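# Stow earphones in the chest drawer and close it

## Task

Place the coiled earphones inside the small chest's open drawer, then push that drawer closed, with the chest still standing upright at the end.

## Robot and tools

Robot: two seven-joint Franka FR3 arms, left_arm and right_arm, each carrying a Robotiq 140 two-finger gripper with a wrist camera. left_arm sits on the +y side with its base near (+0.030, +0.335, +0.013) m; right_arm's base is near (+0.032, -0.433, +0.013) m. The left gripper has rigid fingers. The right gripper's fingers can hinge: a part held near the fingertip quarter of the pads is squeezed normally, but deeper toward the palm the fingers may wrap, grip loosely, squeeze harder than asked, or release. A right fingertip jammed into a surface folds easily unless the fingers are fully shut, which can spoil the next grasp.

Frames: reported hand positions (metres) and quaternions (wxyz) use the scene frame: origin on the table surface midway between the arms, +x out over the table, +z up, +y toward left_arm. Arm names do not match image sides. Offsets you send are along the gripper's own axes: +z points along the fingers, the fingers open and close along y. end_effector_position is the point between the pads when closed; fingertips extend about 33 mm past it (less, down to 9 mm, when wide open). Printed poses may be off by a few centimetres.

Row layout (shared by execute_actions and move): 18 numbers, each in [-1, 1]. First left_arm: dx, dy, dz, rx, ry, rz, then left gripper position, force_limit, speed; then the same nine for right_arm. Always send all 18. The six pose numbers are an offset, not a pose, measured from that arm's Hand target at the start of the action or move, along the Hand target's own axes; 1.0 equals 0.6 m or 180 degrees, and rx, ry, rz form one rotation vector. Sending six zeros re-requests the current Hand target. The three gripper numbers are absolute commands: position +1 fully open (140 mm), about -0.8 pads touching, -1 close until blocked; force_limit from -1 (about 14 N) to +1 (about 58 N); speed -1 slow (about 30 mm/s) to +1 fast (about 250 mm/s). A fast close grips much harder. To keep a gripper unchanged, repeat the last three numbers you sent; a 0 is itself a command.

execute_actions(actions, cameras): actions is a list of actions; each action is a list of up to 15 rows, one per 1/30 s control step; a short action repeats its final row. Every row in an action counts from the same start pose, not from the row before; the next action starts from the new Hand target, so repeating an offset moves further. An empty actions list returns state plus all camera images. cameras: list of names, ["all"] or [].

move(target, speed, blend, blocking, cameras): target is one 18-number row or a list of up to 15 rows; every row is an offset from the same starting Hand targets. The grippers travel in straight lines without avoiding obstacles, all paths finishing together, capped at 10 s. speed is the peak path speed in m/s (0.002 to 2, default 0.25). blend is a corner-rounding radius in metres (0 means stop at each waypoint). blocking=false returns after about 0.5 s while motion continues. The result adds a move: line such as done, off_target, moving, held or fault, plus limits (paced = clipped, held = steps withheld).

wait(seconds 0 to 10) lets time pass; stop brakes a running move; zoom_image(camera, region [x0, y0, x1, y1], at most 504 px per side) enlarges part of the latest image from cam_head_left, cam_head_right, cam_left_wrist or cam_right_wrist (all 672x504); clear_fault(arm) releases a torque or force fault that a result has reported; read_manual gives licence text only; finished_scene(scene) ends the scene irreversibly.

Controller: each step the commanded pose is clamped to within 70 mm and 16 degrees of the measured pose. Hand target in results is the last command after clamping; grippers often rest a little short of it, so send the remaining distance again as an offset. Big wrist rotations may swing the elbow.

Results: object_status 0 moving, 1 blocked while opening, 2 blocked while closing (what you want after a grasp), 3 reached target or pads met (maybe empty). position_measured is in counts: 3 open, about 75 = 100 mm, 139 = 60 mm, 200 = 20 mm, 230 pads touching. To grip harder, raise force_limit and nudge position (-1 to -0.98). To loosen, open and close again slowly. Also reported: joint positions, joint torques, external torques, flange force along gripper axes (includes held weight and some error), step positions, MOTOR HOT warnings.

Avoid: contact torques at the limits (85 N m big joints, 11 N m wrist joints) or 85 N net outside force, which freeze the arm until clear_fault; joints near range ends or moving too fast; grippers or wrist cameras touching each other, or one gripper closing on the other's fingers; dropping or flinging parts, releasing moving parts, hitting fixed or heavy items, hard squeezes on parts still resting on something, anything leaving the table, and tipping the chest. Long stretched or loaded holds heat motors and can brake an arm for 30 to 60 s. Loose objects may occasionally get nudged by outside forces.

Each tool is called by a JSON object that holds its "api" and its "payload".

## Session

{"api": "execute_actions", "payload": {"actions": []}}

Scene clock: 0.00 s.
left_arm: end_effector_position=(+0.3983, +0.0507, +0.3462) position_measured=3 object_status=3 end_effector_quat_wxyz=(-0.054, -0.597, +0.799, +0.051) | right_arm: end_effector_position=(+0.7342, -0.0287, +0.3017) position_measured=3 object_status=3 end_effector_quat_wxyz=(-0.273, +0.824, -0.433, +0.242)
Joint positions: left_arm=[-0.616 -0.174 0.007 -1.953 -0.069 1.647 -0.315] | right_arm=[0.64 0.287 -0.13 -1.873 -0.327 2.885 0.218]
Joint velocities: within noise
Joint torques (N m): no reading
External joint torques (N m): no reading
Flange force (N): no reading
Hand target: left_arm +0.3983, +0.0507, +0.3462; -0.054, -0.597, +0.799, +0.051 | right_arm +0.7342, -0.0287, +0.3017; -0.273, +0.824, -0.433, +0.242
Tool commands: left_gripper/position=+1.0 left_gripper/force_limit=+1.0 left_gripper/speed=+1.0 right_gripper/position=+1.0 right_gripper/force_limit=+1.0 right_gripper/speed=+1.0

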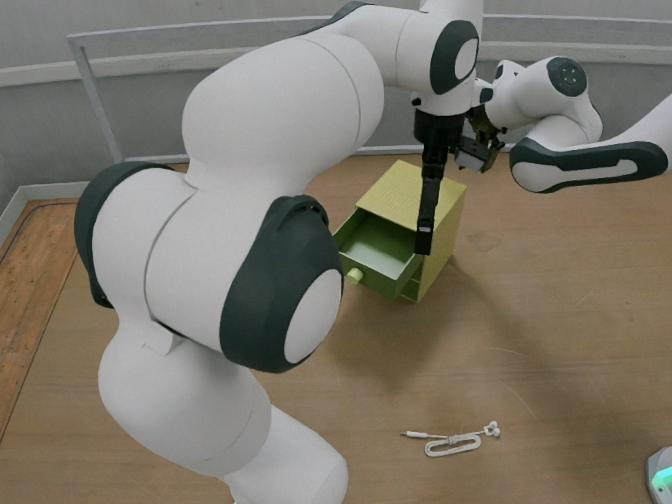

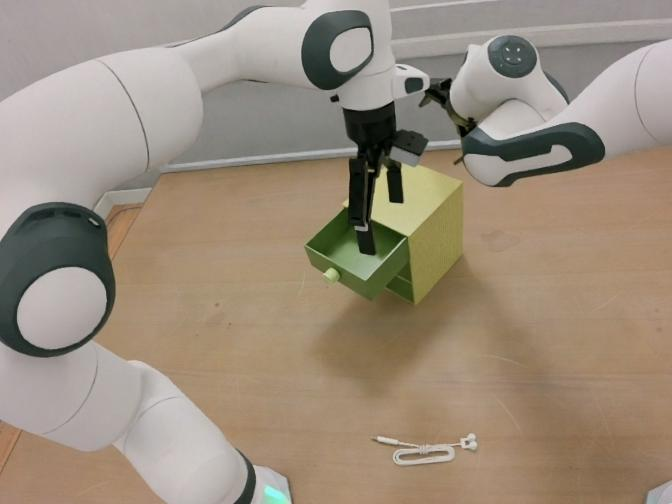

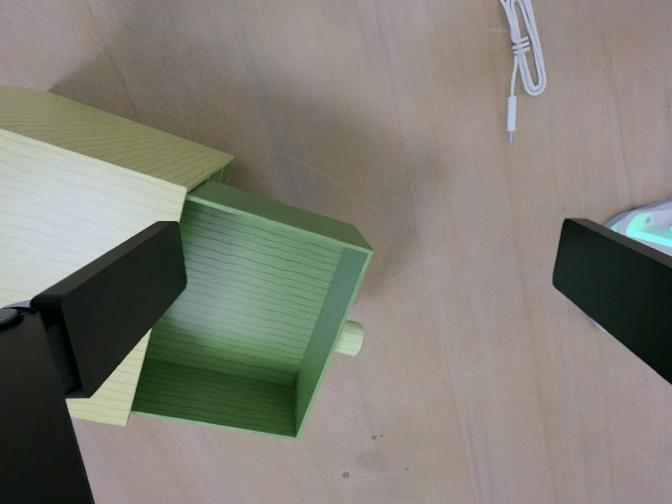

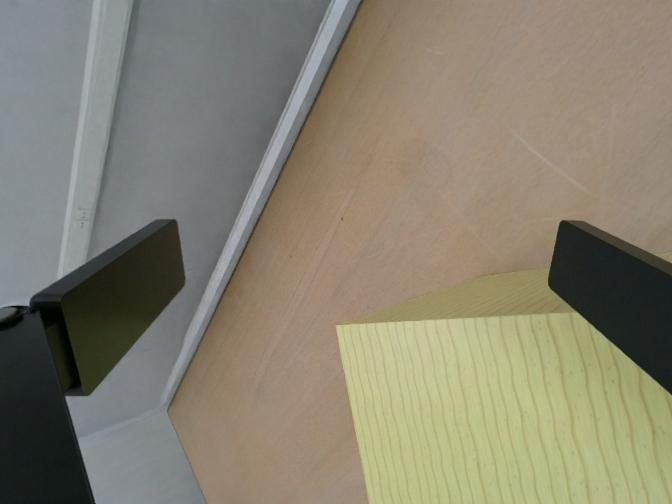

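{"api": "move", "payload": {"target": [0.2,0.376,0.239,0.047,-0.001,-0.092,-0.4,-1,0,0.388,0.545,-0.675,-0.241,0.0145,0.182,-1,0.3,-1], "cameras": ["all"]}}

{"api": "zoom_image", "payload": {"camera": "cam_left_wrist", "region": [200, 50, 500, 300]}}

Scene clock: 29.90 s.
left_arm: end_effector_position=(+0.1295, +0.0023, +0.2403) position_measured=179 object_status=3 end_effector_quat_wxyz=(+0.000, +0.705, -0.709, -0.001) | right_arm: end_effector_position=(+0.4058, -0.4781, +0.4198) position_measured=232 object_status=0 end_effector_quat_wxyz=(+0.000, +0.707, -0.708, +0.000)
Joint positions: left_arm=[-0.65 -0.753 -0.557 -2.633 -0.396 1.931 -0.926] | right_arm=[0.368 -0.6 -0.346 -2.124 -0.193 1.553 0.083]
Joint torques (N m): left_arm=[0.53 -5.53 8.64 21.76 0.39 2.78 -0.38] | right_arm=[0.15 -8.65 5.85 23.91 0.68 2.2 -0.18]
External joint torques (N m): left_arm=[0.49 -1.05 0.25 -1.05 -0.38 0.16 -0.38] | right_arm=[0.16 0.7 0.29 0.49 -0.07 -0.37 -0.18]
Flange force (N): left_arm=[-5.2 2.3 1.6] | right_arm=[0.0 -2.8 -3.0]
Hand target: left_arm +0.1295, +0.0019, +0.2402; +0.000, +0.708, -0.706, +0.000 | right_arm +0.4049, -0.4788, +0.4205; +0.000, +0.708, -0.706, +0.001
Off the commanded pose: left_arm 0.000 m, 0 deg | right_arm 0.001 m, 0 deg.
move: done

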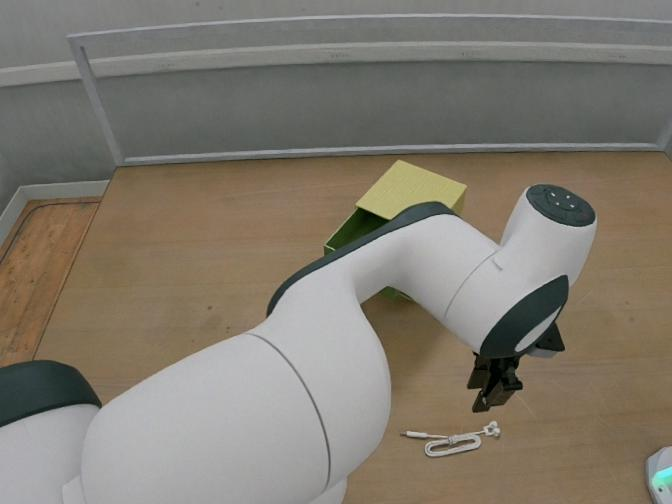

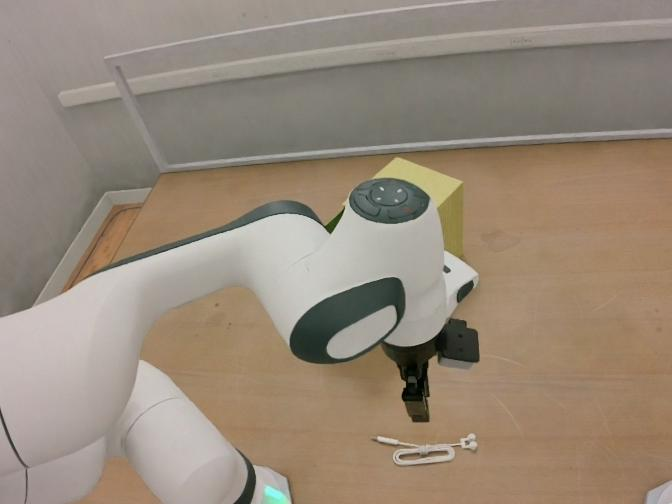

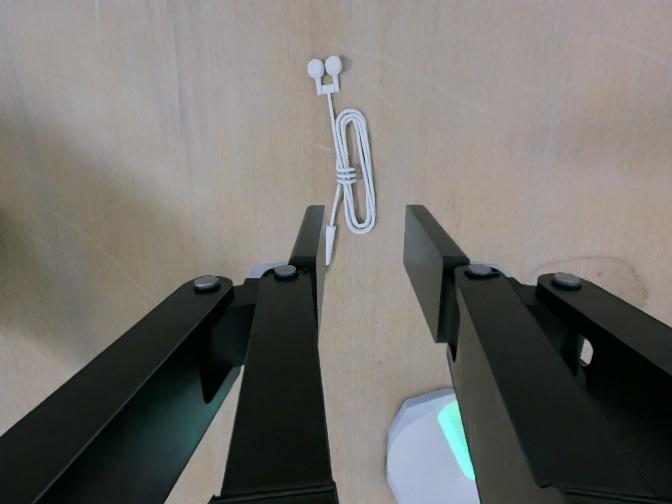

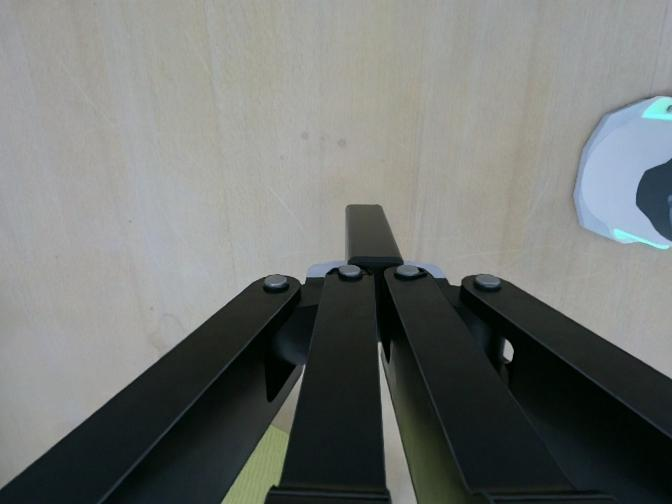

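Scaled by 1.680 from the camera's 672x504 image, which has a finer 960x720 frame.

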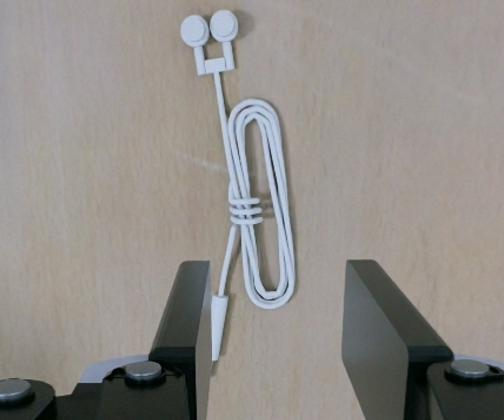

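{"api": "move", "payload": {"target": [-0.007,0.009,0.317,0,0,0,-0.21,-1,0,0,0,0,0,0,0,-1,0.3,-1], "cameras": ["cam_left_wrist"]}}

Scene clock: 39.13 s.
left_arm: end_effector_position=(+0.1231, +0.0080, +0.0495) position_measured=155 object_status=3 end_effector_quat_wxyz=(+0.000, +0.706, -0.708, -0.003) | right_arm: end_effector_position=(+0.4058, -0.4781, +0.4198) position_measured=232 object_status=3 end_effector_quat_wxyz=(+0.000, +0.707, -0.708, +0.000)
Joint positions: left_arm=[-0.537 -0.338 -0.878 -2.884 -0.522 2.597 -0.927] | right_arm=[0.368 -0.6 -0.346 -2.124 -0.193 1.553 0.083]
Joint velocities: left_arm=[0.003 0 -0.001 0 0 0.003 -0.001] | right_arm=[within noise]
Joint torques (N m): left_arm=[1.11 -9.08 4.84 15.97 0.41 2.98 -0.33] | right_arm=[0.14 -8.69 5.88 23.9 0.67 2.2 -0.2]
External joint torques (N m): left_arm=[1.13 0.14 -0.04 -0.48 -0.01 0.37 -0.33] | right_arm=[0.11 0.53 0.28 0.51 -0.08 -0.37 -0.2]
Flange force (N): left_arm=[3.5 -2.4 5.5] | right_arm=[0.1 -2.3 -2.9]
Hand target: left_arm +0.1239, +0.0060, +0.0500; +0.000, +0.708, -0.706, +0.000 | right_arm +0.4049, -0.4788, +0.4205; +0.000, +0.708, -0.706, +0.001
Off the commanded pose: left_arm 0.002 m, 0 deg | right_arm 0.001 m, 0 deg.
move: done
Images, in order (width x height): cam_left_wrist 672x504.

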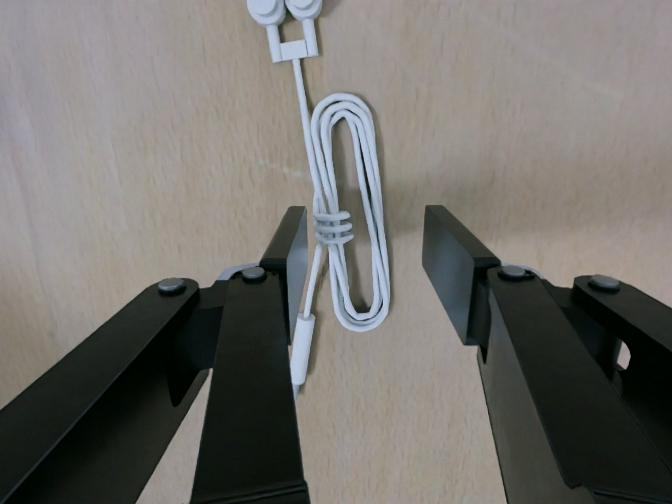

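{"api": "move", "payload": {"target": [[0.002,-0.009,0.0245,0,0,0,-0.21,-1,-1,0,0,0,0,0,0,-1,0.3,-1],[0.002,-0.009,0.0246,0,0,0,-1,0.3,-1,0,0,0,0,0,0,-1,0.3,-1]], "speed": 0.04}}

{"api": "wait", "payload": {"seconds": 1.2, "cameras": ["cam_left_wrist"]}}

Scene clock: 46.87 s.
left_arm: end_effector_position=(+0.1287, +0.0065, +0.0348) position_measured=222 object_status=0 end_effector_quat_wxyz=(+0.000, +0.706, -0.708, -0.002) | right_arm: end_effector_position=(+0.4058, -0.4781, +0.4198) position_measured=232 object_status=3 end_effector_quat_wxyz=(+0.000, +0.707, -0.708, +0.000)
Joint positions: left_arm=[-0.461 -0.265 -0.935 -2.881 -0.486 2.669 -0.939] | right_arm=[0.368 -0.6 -0.346 -2.124 -0.193 1.553 0.083]
Joint torques (N m): left_arm=[0.77 -10.07 4.2 14.96 0.35 2.92 -0.27] | right_arm=[0.18 -8.63 5.87 23.83 0.69 2.19 -0.21]
External joint torques (N m): left_arm=[0.74 -0.32 0.06 -0.72 -0.01 0.31 -0.27] | right_arm=[0.15 0.7 0.26 0.39 -0.06 -0.38 -0.21]
Flange force (N): left_arm=[0.5 -0.9 3.0] | right_arm=[0.1 -2.6 -2.7]
Hand target: left_arm +0.1293, +0.0049, +0.0352; +0.000, +0.708, -0.706, +0.000 | right_arm +0.4049, -0.4788, +0.4205; +0.000, +0.708, -0.706, +0.001
Off the commanded pose: left_arm 0.002 m, 0 deg | right_arm 0.001 m, 0 deg.
move: done

Scene clock: 48.07 s.
left_arm: end_effector_position=(+0.1287, +0.0065, +0.0348) position_measured=222 object_status=2 end_effector_quat_wxyz=(+0.000, +0.706, -0.708, -0.002) | right_arm: end_effector_position=(+0.4058, -0.4781, +0.4198) position_measured=232 object_status=3 end_effector_quat_wxyz=(+0.000, +0.707, -0.708, +0.000)
Joint positions: left_arm=[-0.461 -0.265 -0.935 -2.881 -0.486 2.669 -0.939] | right_arm=[0.368 -0.6 -0.346 -2.124 -0.193 1.553 0.083]
Joint torques (N m): left_arm=[0.73 -10.07 4.23 14.98 0.32 2.91 -0.27] | right_arm=[0.16 -8.65 5.9 23.91 0.69 2.21 -0.22]
External joint torques (N m): left_arm=[0.7 -0.33 0.08 -0.77 -0.05 0.29 -0.27] | right_arm=[0.12 0.66 0.27 0.5 -0.07 -0.35 -0.22]
Flange force (N): left_arm=[0.0 -0.7 2.6] | right_arm=[0.2 -2.8 -2.9]
Hand target: left_arm +0.1293, +0.0049, +0.0352; +0.000, +0.708, -0.706, +0.000 | right_arm +0.4049, -0.4788, +0.4205; +0.000, +0.708, -0.706, +0.001
Tool commands: left_gripper/position=-1.0 left_gripper/force_limit=+0.3 left_gripper/speed=-1.0 right_gripper/position=-1.0 right_gripper/force_limit=+0.3 right_gripper/speed=-1.0
Off the commanded pose: left_arm 0.002 m, 0 deg | right_arm 0.001 m, 0 deg.
wait: 1.20 s; at rest by 0.17 s
Images, in order (width x height): cam_left_wrist 672x504.

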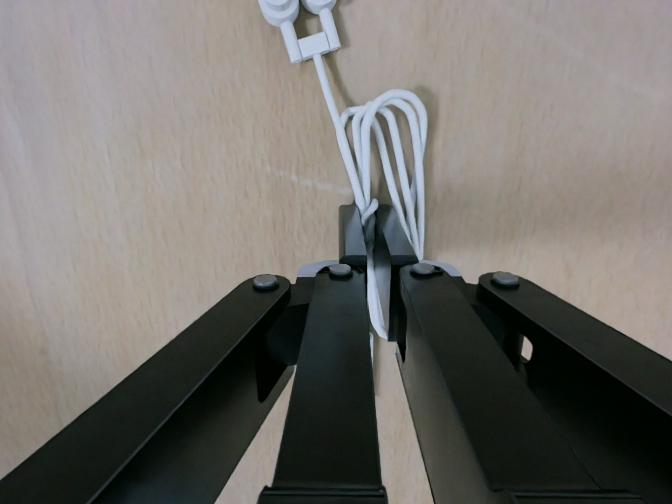

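{"api": "move", "payload": {"target": [[0,0,-0.35,0,0,0,-1,0.3,-1,0,0,0,0,0,0,-1,0.3,-1],[-0.258,-0.5,-0.642,0,0,0.205,-1,0.3,-1,0,0,0,0,0,0,-1,0.3,-1]], "blend": [0.06,0], "cameras": ["all"]}}

{"api": "zoom_image", "payload": {"camera": "cam_head_right", "region": [280, 140, 480, 340]}}

Scene clock: 65.97 s.
left_arm: end_effector_position=(+0.4294, +0.1591, +0.4200) position_measured=222 object_status=2 end_effector_quat_wxyz=(-0.001, -0.451, +0.892, -0.002) | right_arm: end_effector_position=(+0.4058, -0.4781, +0.4198) position_measured=232 object_status=3 end_effector_quat_wxyz=(+0.000, +0.707, -0.708, +0.000)
Joint positions: left_arm=[-0.773 -0.393 0.286 -1.98 0.105 1.603 0.122] | right_arm=[0.368 -0.6 -0.346 -2.124 -0.193 1.553 0.083]
Joint velocities: left_arm=[0 0 0 0 -0.001 0 0.008] | right_arm=[within noise]
Joint torques (N m): left_arm=[-0.1 -16.44 -3.37 23.31 1.16 2.51 0.08] | right_arm=[0.18 -8.62 5.89 23.89 0.66 2.2 -0.24]
External joint torques (N m): left_arm=[-0.22 0.49 0.28 -0.87 0.41 -0.06 0.08] | right_arm=[0.09 0.6 0.23 0.53 -0.09 -0.36 -0.24]
Flange force (N): left_arm=[-0.3 0.9 2.3] | right_arm=[0.3 -2.6 -3.0]
Hand target: left_arm +0.4294, +0.1602, +0.4201; +0.000, -0.448, +0.894, +0.000 | right_arm +0.4049, -0.4788, +0.4205; +0.000, +0.708, -0.706, +0.001
Off the commanded pose: left_arm 0.001 m, 0 deg | right_arm 0.001 m, 0 deg.
move: done

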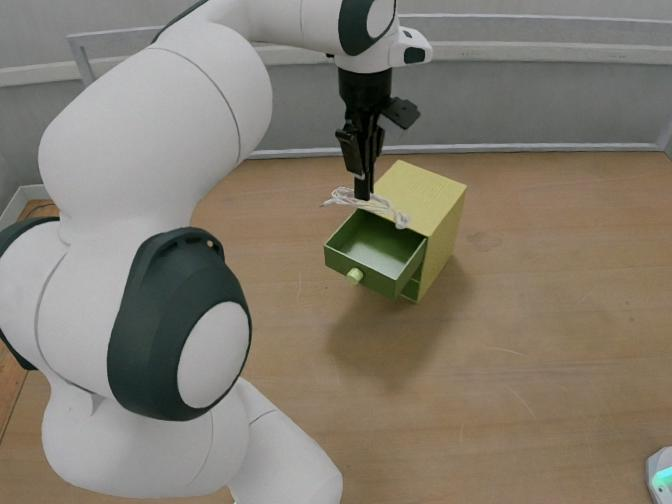

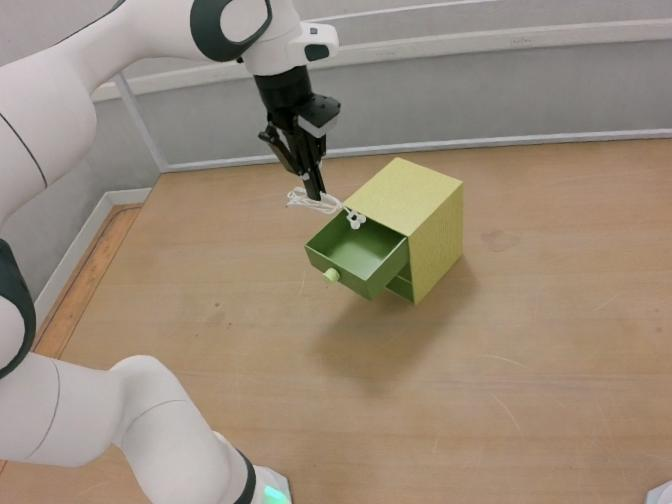

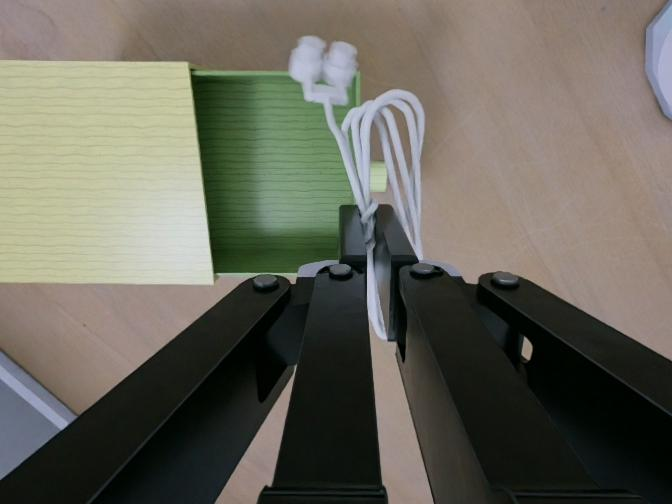

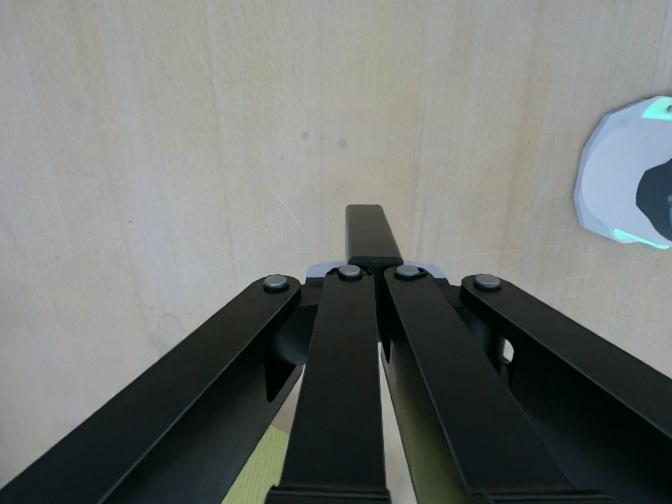

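Scaled by 2.520 from the camera's 672x504 image, which has a finer 960x720 frame.

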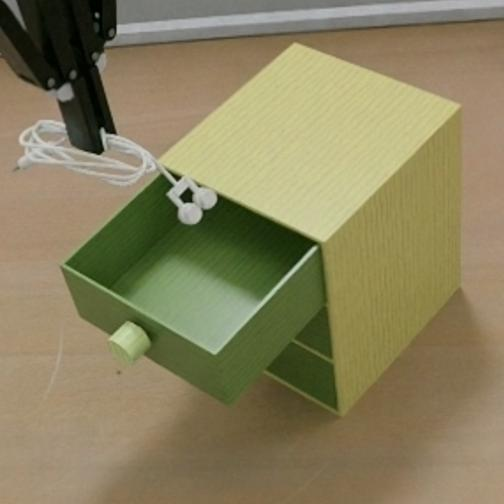

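{"api": "move", "payload": {"target": [[-0.067,-0.132,0.05,0,0,0,-1,0.3,-1,0,0,0,0,0,0,-1,0.3,-1],[-0.067,-0.132,0.3,0,0,0,-1,0.3,-1,0,0,0,0,0,0,-1,0.3,-1]], "blend": [0.02,0], "cameras": ["all"], "speed": 0.15}}

{"api": "zoom_image", "payload": {"camera": "cam_head_right", "region": [280, 140, 480, 340]}}

Scene clock: 82.83 s.
left_arm: end_effector_position=(+0.5158, +0.1453, +0.2404) position_measured=222 object_status=2 end_effector_quat_wxyz=(+0.000, -0.449, +0.893, +0.002) | right_arm: end_effector_position=(+0.4058, -0.4781, +0.4198) position_measured=232 object_status=3 end_effector_quat_wxyz=(+0.000, +0.707, -0.708, +0.000)
Joint positions: left_arm=[-0.773 -0.085 0.392 -2.139 0.039 2.056 0.236] | right_arm=[0.368 -0.6 -0.346 -2.124 -0.193 1.553 0.083]
Joint velocities: left_arm=[0.001 0.001 0.001 0 0 0.004 0] | right_arm=[within noise]
Joint torques (N m): left_arm=[0.44 -26.9 -0.39 23.01 0.25 3.02 0.09] | right_arm=[0.14 -8.63 5.87 23.91 0.67 2.21 -0.23]
External joint torques (N m): left_arm=[0.41 -0.46 0.66 -1.19 -0.41 0.49 0.08] | right_arm=[0.06 0.49 0.21 0.65 -0.08 -0.34 -0.23]
Flange force (N): left_arm=[0.2 5.0 3.1] | right_arm=[0.4 -2.6 -3.2]
Hand target: left_arm +0.5167, +0.1450, +0.2400; +0.000, -0.448, +0.894, +0.000 | right_arm +0.4049, -0.4788, +0.4205; +0.000, +0.708, -0.706, +0.001
Off the commanded pose: left_arm 0.001 m, 0 deg | right_arm 0.001 m, 0 deg.
move: done

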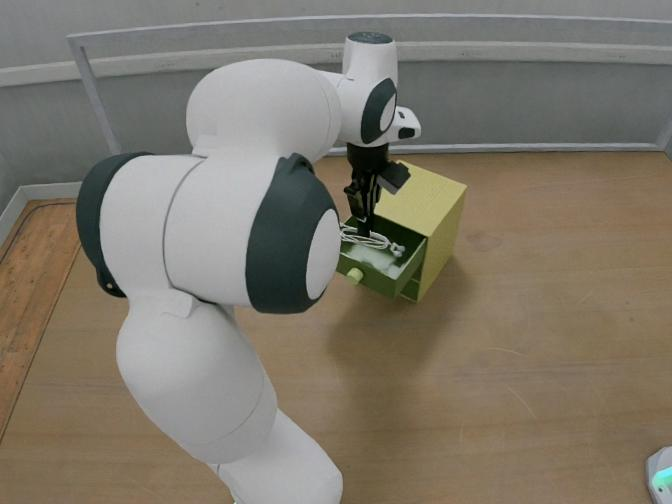

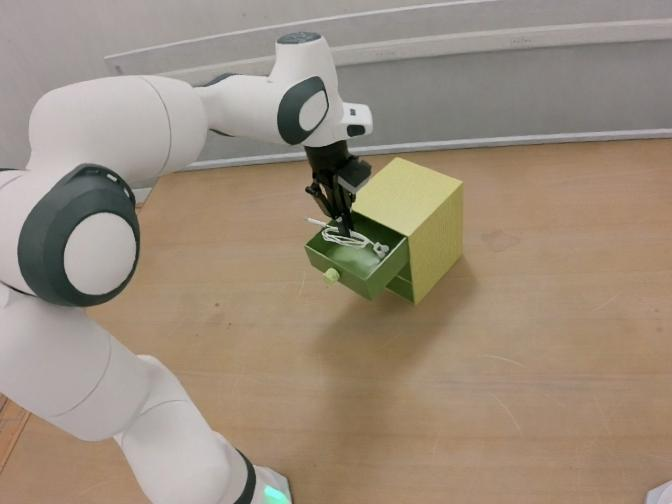

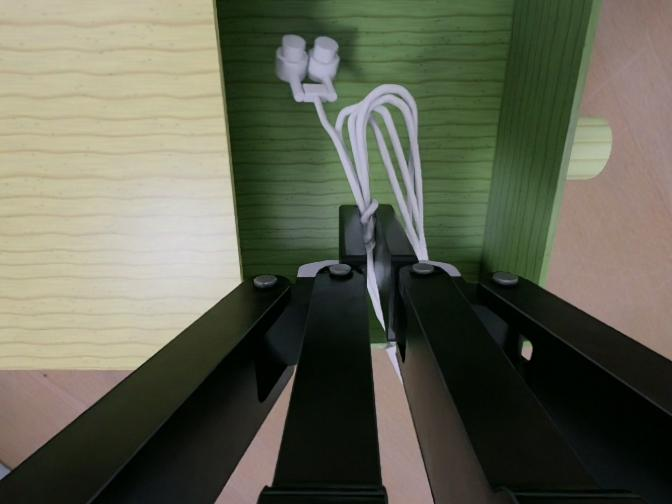

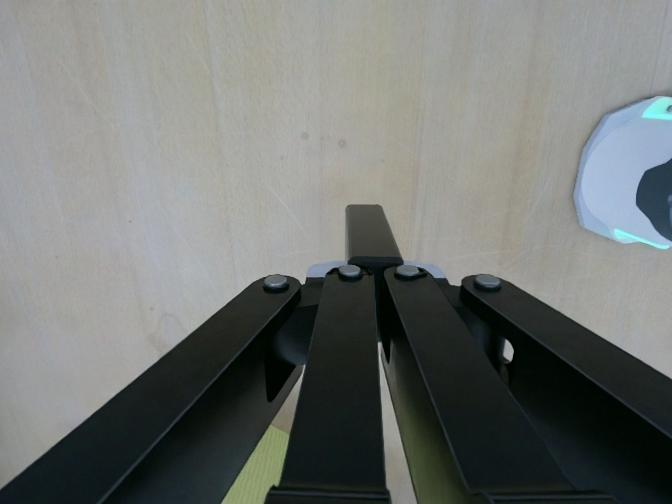

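Scaled by 2.520 from the camera's 672x504 image, which has a finer 960x720 frame.

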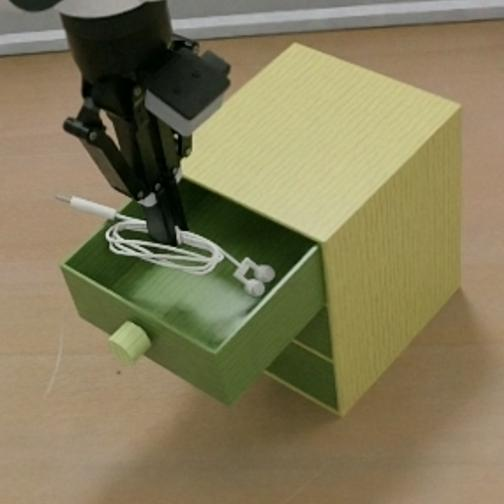

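{"api": "move", "payload": {"target": [[0.033,0.007,0,0,0,-0.139,-1,0.3,-1,0,0,0,0,0,0,-1,0.3,-1],[0.033,0.007,0.07,0,0,-0.139,-1,0.3,-1,0,0,0,0,0,0,-1,0.3,-1]], "cameras": ["all"], "speed": 0.12}}

{"api": "zoom_image", "payload": {"camera": "cam_head_right", "region": [280, 140, 480, 340]}}

Scene clock: 98.07 s.
left_arm: end_effector_position=(+0.5004, +0.1317, +0.1983) position_measured=222 object_status=2 end_effector_quat_wxyz=(+0.000, -0.630, +0.777, +0.002) | right_arm: end_effector_position=(+0.4058, -0.4781, +0.4198) position_measured=232 object_status=3 end_effector_quat_wxyz=(+0.000, +0.707, -0.708, +0.000)
Joint positions: left_arm=[-0.753 -0.066 0.342 -2.234 0.029 2.167 -0.222] | right_arm=[0.368 -0.6 -0.346 -2.124 -0.193 1.553 0.083]
Joint velocities: left_arm=[-0.002 -0.002 0 0.001 0 0.004 0.001] | right_arm=[within noise]
Joint torques (N m): left_arm=[0.63 -27.57 -0.09 22.6 0.17 2.86 -0.1] | right_arm=[0.14 -8.67 5.87 23.88 0.68 2.2 -0.23]
External joint torques (N m): left_arm=[0.47 -0.32 0.47 -1.04 -0.45 0.28 -0.1] | right_arm=[0.12 0.65 0.27 0.46 -0.07 -0.37 -0.23]
Flange force (N): left_arm=[-1.5 3.8 2.0] | right_arm=[0.2 -2.6 -2.8]
Hand target: left_arm +0.5014, +0.1317, +0.1980; +0.000, -0.631, +0.776, +0.000 | right_arm +0.4049, -0.4788, +0.4205; +0.000, +0.708, -0.706, +0.001
Off the commanded pose: left_arm 0.001 m, 0 deg | right_arm 0.001 m, 0 deg.
move: done

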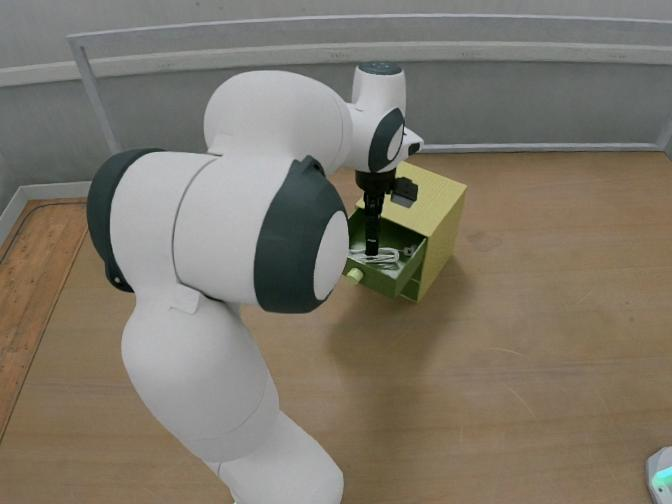

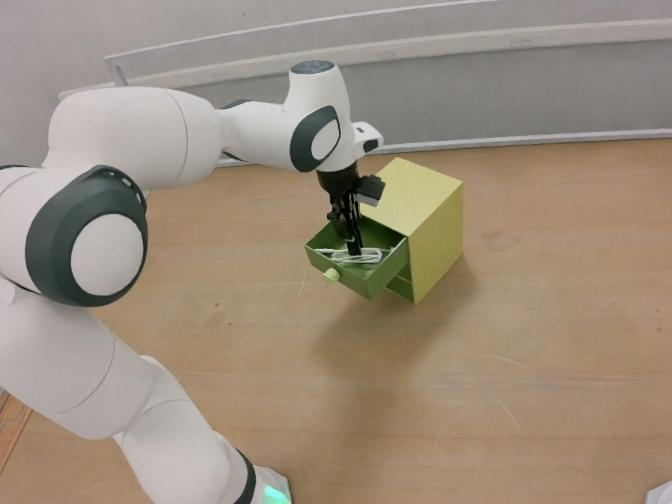

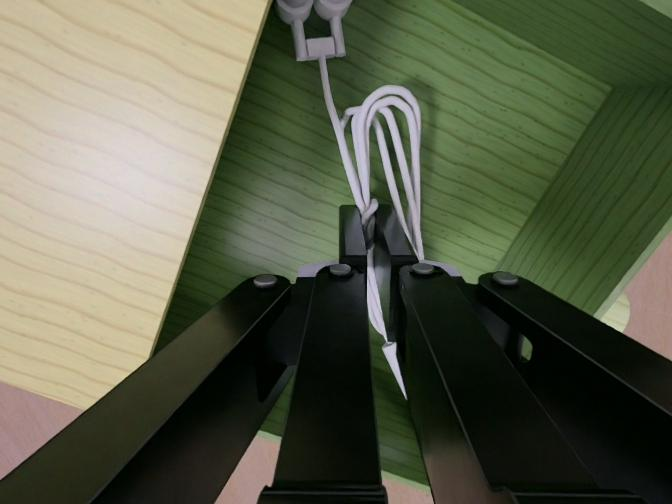

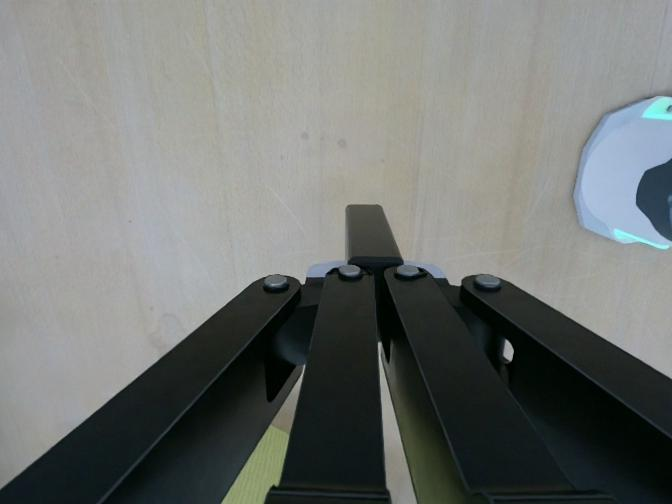

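Scaled by 2.520 from the camera's 672x504 image, which has a finer 960x720 frame.

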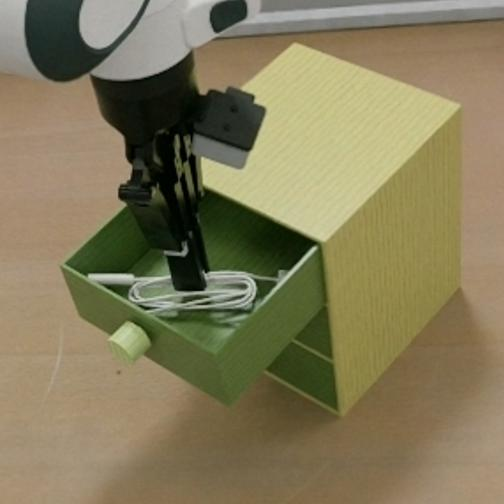

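{"api": "move", "payload": {"target": [[-0.008,0.017,0.0,0,0,0,-1,0.3,-1,0,0,0,0,0,0,-1,0.3,-1],[-0.008,0.017,0.055,0,0,0,-1,0.3,-1,0,0,0,0,0,0,-1,0.3,-1]], "cameras": ["cam_left_wrist","cam_head_right"], "speed": 0.06}}

{"api": "zoom_image", "payload": {"camera": "cam_head_right", "region": [280, 140, 480, 340]}}

Scene clock: 105.17 s.
left_arm: end_effector_position=(+0.4941, +0.1366, +0.1812) position_measured=222 object_status=2 end_effector_quat_wxyz=(+0.000, -0.632, +0.775, -0.006) | right_arm: end_effector_position=(+0.4058, -0.4781, +0.4198) position_measured=232 object_status=3 end_effector_quat_wxyz=(+0.000, +0.707, -0.708, +0.000)
Joint positions: left_arm=[-0.75 -0.08 0.346 -2.3 0.027 2.236 -0.22] | right_arm=[0.368 -0.6 -0.346 -2.124 -0.193 1.553 0.083]
Joint torques (N m): left_arm=[0.03 -11.75 0.11 14.71 0.12 6.46 0.04] | right_arm=[0.09 -8.68 5.93 23.88 0.66 2.2 -0.19]
External joint torques (N m): left_arm=[-0.06 14.67 0.9 -8.59 -0.49 3.83 0.04] | right_arm=[-0.03 0.47 0.2 0.58 -0.1 -0.36 -0.19]
Flange force (N): left_arm=[2.3 -14.5 42.3] | right_arm=[0.4 -2.3 -3.0]
Hand target: left_arm +0.4924, +0.1385, +0.1650; +0.000, -0.631, +0.776, +0.000 | right_arm +0.4049, -0.4788, +0.4205; +0.000, +0.708, -0.706, +0.001
Off the commanded pose: left_arm 0.016 m, 1 deg | right_arm 0.001 m, 0 deg.
move: off_target (left_arm)
Images, in order (width x height): cam_head_right 672x504, cam_left_wrist 672x504.

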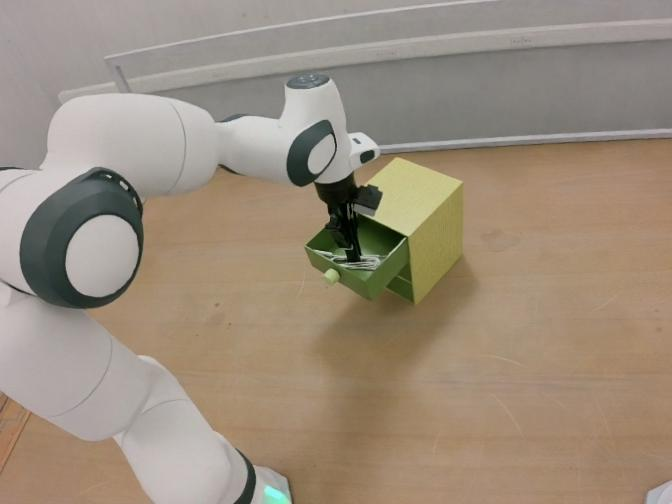

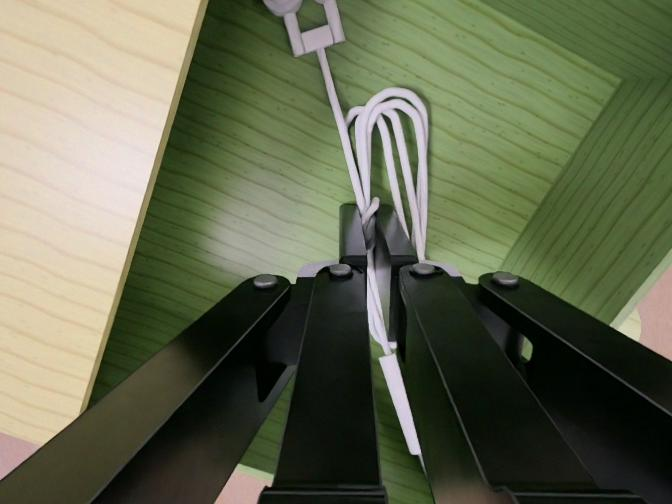

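Scaled by 2.520 from the camera's 672x504 image, which has a finer 960x720 frame.

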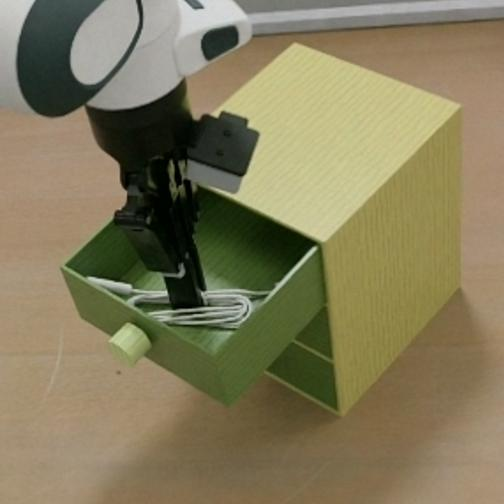

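{"api": "move", "payload": {"target": [[0,0,-0.032,0,0,0,-1,0.3,-1,0,0,0,0,0,0,-1,0.3,-1],[0,0,-0.0321,0,0,0,-0.5,0.3,-1,0,0,0,0,0,0,-1,0.3,-1]], "cameras": ["cam_left_wrist","cam_head_right"], "speed": 0.06}}

{"api": "zoom_image", "payload": {"camera": "cam_head_right", "region": [280, 140, 480, 340]}}

Scene clock: 111.13 s.
left_arm: end_effector_position=(+0.4931, +0.1380, +0.1841) position_measured=192 object_status=0 end_effector_quat_wxyz=(-0.001, -0.631, +0.776, -0.001) | right_arm: end_effector_position=(+0.4058, -0.4781, +0.4198) position_measured=232 object_status=3 end_effector_quat_wxyz=(+0.000, +0.707, -0.708, +0.000)
Joint positions: left_arm=[-0.75 -0.081 0.346 -2.29 0.031 2.216 -0.219] | right_arm=[0.368 -0.6 -0.346 -2.124 -0.193 1.553 0.083]
Joint torques (N m): left_arm=[0.4 -26.82 -0.96 22.22 1.02 2.52 -0.23] | right_arm=[0.14 -8.67 5.87 23.86 0.68 2.2 -0.21]
External joint torques (N m): left_arm=[0.29 -0.39 -0.17 -1.1 0.41 -0.07 -0.23] | right_arm=[0.14 0.46 0.35 0.55 -0.06 -0.35 -0.21]
Flange force (N): left_arm=[-0.8 5.6 0.3] | right_arm=[0.0 -2.2 -3.0]
Hand target: left_arm +0.4924, +0.1385, +0.1843; +0.000, -0.631, +0.776, +0.000 | right_arm +0.4049, -0.4788, +0.4205; +0.000, +0.708, -0.706, +0.001
Off the commanded pose: left_arm 0.001 m, 0 deg | right_arm 0.001 m, 0 deg.
move: done
Images, in order (width x height): cam_head_right 672x504, cam_left_wrist 672x504.

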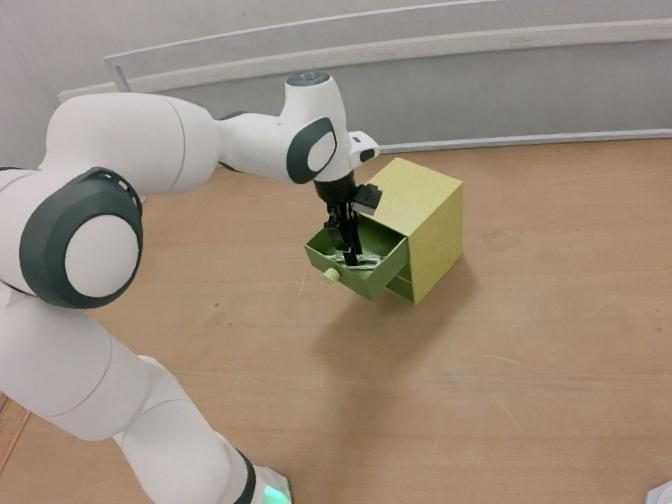

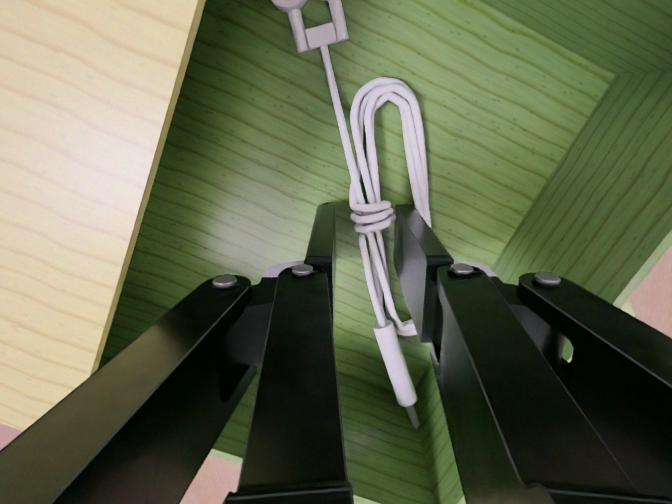

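Scaled by 2.520 from the camera's 672x504 image, which has a finer 960x720 frame.

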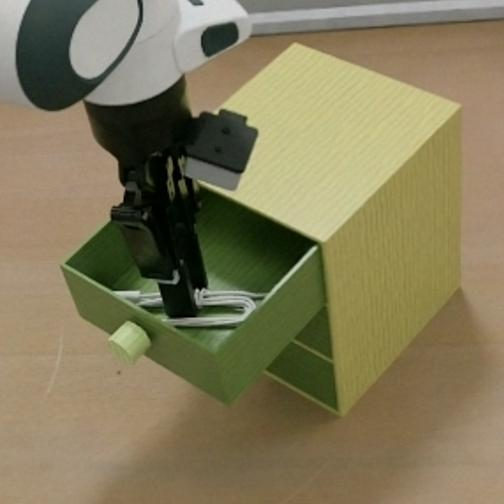

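{"api": "move", "payload": {"target": [[0,0,-0.327,0,0,0,-0.5,0.3,-1,0,0,0,0,0,0,-1,0.3,-1],[-0.108,0.252,-0.327,0,0,-0.361,-1,0.3,-1,0,0,0,0,0,0,-1,0.3,-1]], "cameras": ["all"], "blend": [0.02,0]}}

{"api": "move", "payload": {"target": [0,0,0.32,0,0,0,-1,0.3,-1,0,0,0,0,0,0,-1,0.3,-1], "cameras": ["all"]}}

{"api": "zoom_image", "payload": {"camera": "cam_head_right", "region": [280, 140, 480, 340]}}

Scene clock: 131.67 s.
left_arm: end_effector_position=(+0.3597, +0.2330, +0.3812) position_measured=232 object_status=0 end_effector_quat_wxyz=(-0.001, +0.948, -0.318, +0.001) | right_arm: end_effector_position=(+0.4058, -0.4781, +0.4198) position_measured=232 object_status=3 end_effector_quat_wxyz=(+0.000, +0.707, -0.708, +0.000)
Joint positions: left_arm=[-0.257 -0.673 -0.031 -2.314 -0.017 1.644 -1.205] | right_arm=[0.368 -0.6 -0.346 -2.124 -0.193 1.553 0.083]
Joint torques (N m): left_arm=[0.37 -9.99 -0.11 23 0.44 2.59 -0.36] | right_arm=[0.17 -8.65 5.88 23.87 0.67 2.2 -0.2]
External joint torques (N m): left_arm=[0.36 -0.94 -0.15 -1.46 -0.41 -0.06 -0.36] | right_arm=[0.16 0.64 0.3 0.47 -0.08 -0.37 -0.2]
Flange force (N): left_arm=[-5.3 3.1 4.5] | right_arm=[0.1 -2.6 -2.9]
Hand target: left_arm +0.3578, +0.2327, +0.3807; +0.000, +0.949, -0.316, -0.001 | right_arm +0.4049, -0.4788, +0.4205; +0.000, +0.708, -0.706, +0.001
Off the commanded pose: left_arm 0.002 m, 0 deg | right_arm 0.001 m, 0 deg.
move: done

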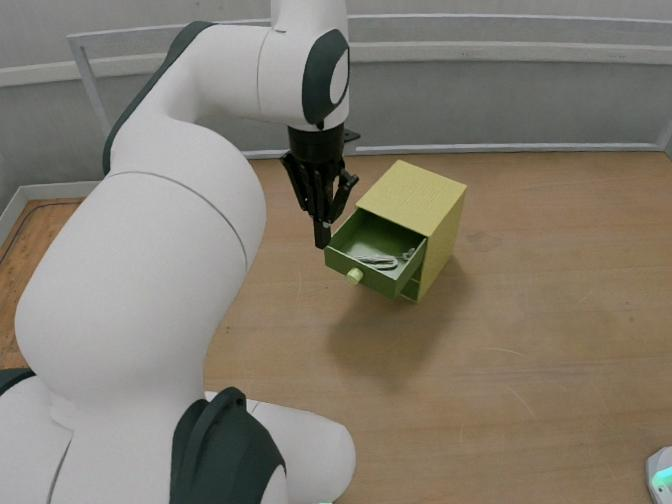

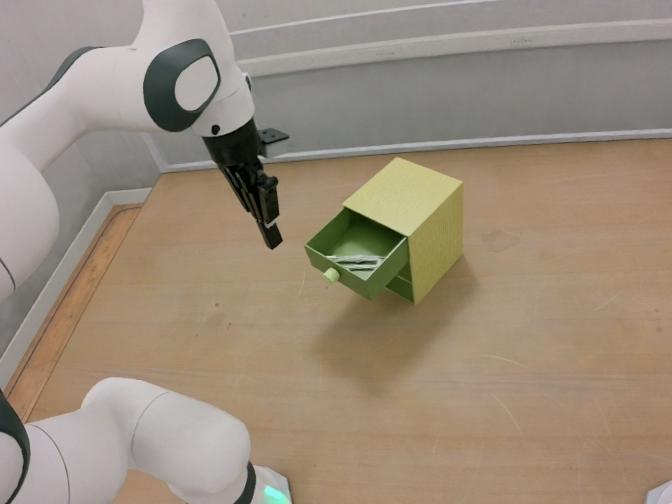

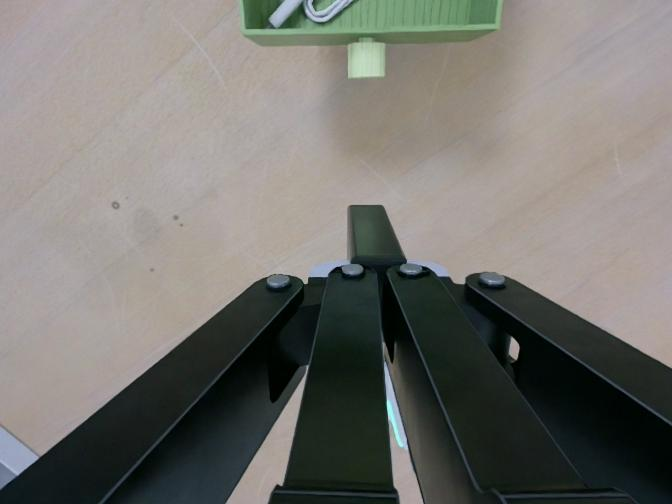

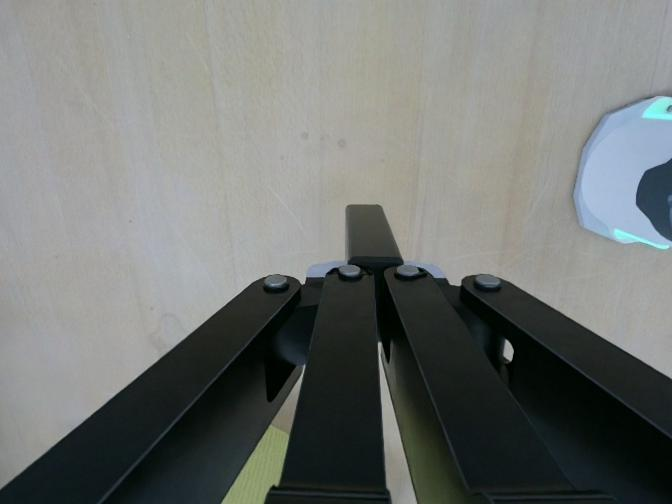

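Scene clock: 133.47 s.
left_arm: end_effector_position=(+0.3573, +0.2341, +0.1893) position_measured=232 object_status=3 end_effector_quat_wxyz=(-0.001, +0.948, -0.317, -0.002) | right_arm: end_effector_position=(+0.4058, -0.4781, +0.4198) position_measured=232 object_status=3 end_effector_quat_wxyz=(+0.000, +0.707, -0.708, +0.000)
Joint positions: left_arm=[-0.258 -0.597 -0.041 -2.758 -0.026 2.158 -1.205] | right_arm=[0.368 -0.6 -0.346 -2.124 -0.193 1.553 0.083]
Joint velocities: left_arm=[-0.001 0.002 -0.001 -0.001 0 0.003 0.002] | right_arm=[within noise]
Joint torques (N m): left_arm=[0.01 -10.33 -0.31 22.75 0.26 3 -0.29] | right_arm=[0.11 -8.61 5.88 23.84 0.68 2.2 -0.23]
External joint torques (N m): left_arm=[0.01 0.43 -0.33 -0.99 -0.44 0.36 -0.29] | right_arm=[0.04 0.48 0.24 0.52 -0.07 -0.36 -0.23]
Flange force (N): left_arm=[0.0 1.7 3.5] | right_arm=[0.3 -2.2 -2.9]
Hand target: left_arm +0.3576, +0.2327, +0.1887; +0.000, +0.949, -0.316, -0.001 | right_arm +0.4049, -0.4788, +0.4205; +0.000, +0.708, -0.706, +0.001
Off the commanded pose: left_arm 0.002 m, 0 deg | right_arm 0.001 m, 0 deg.
move: done

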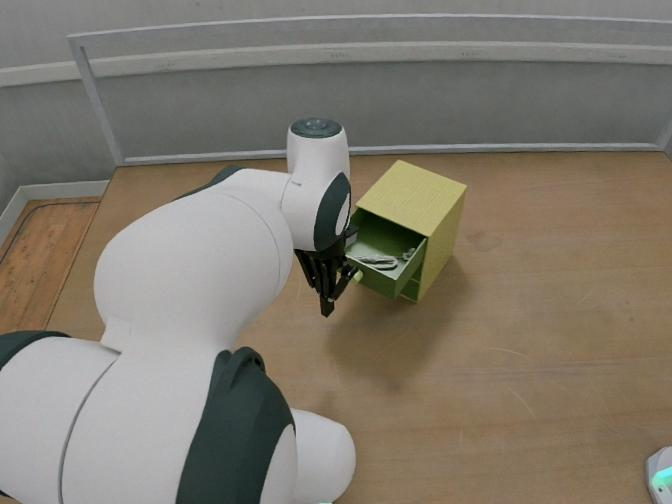

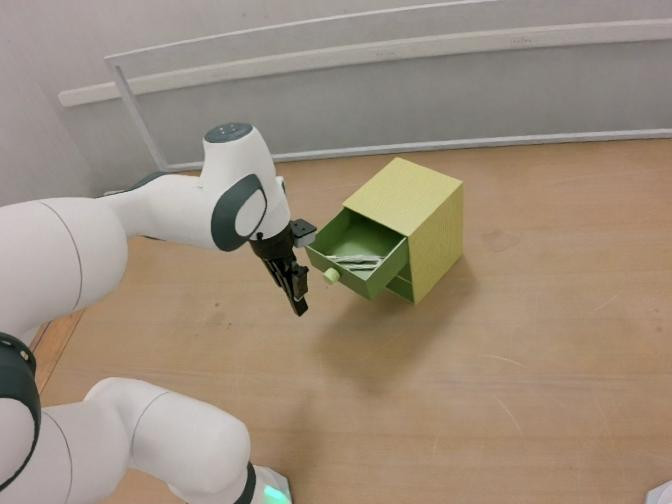

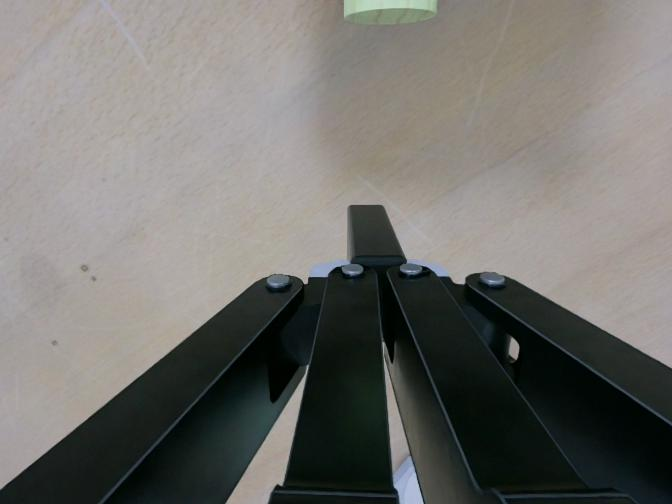

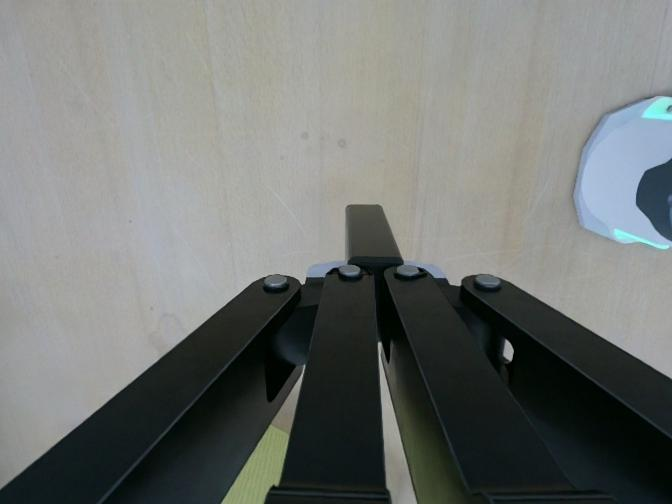

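Scaled by 2.520 from the camera's 672x504 image, which has a finer 960x720 frame.

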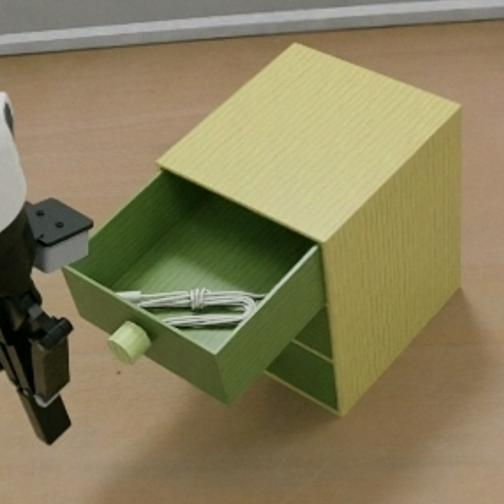

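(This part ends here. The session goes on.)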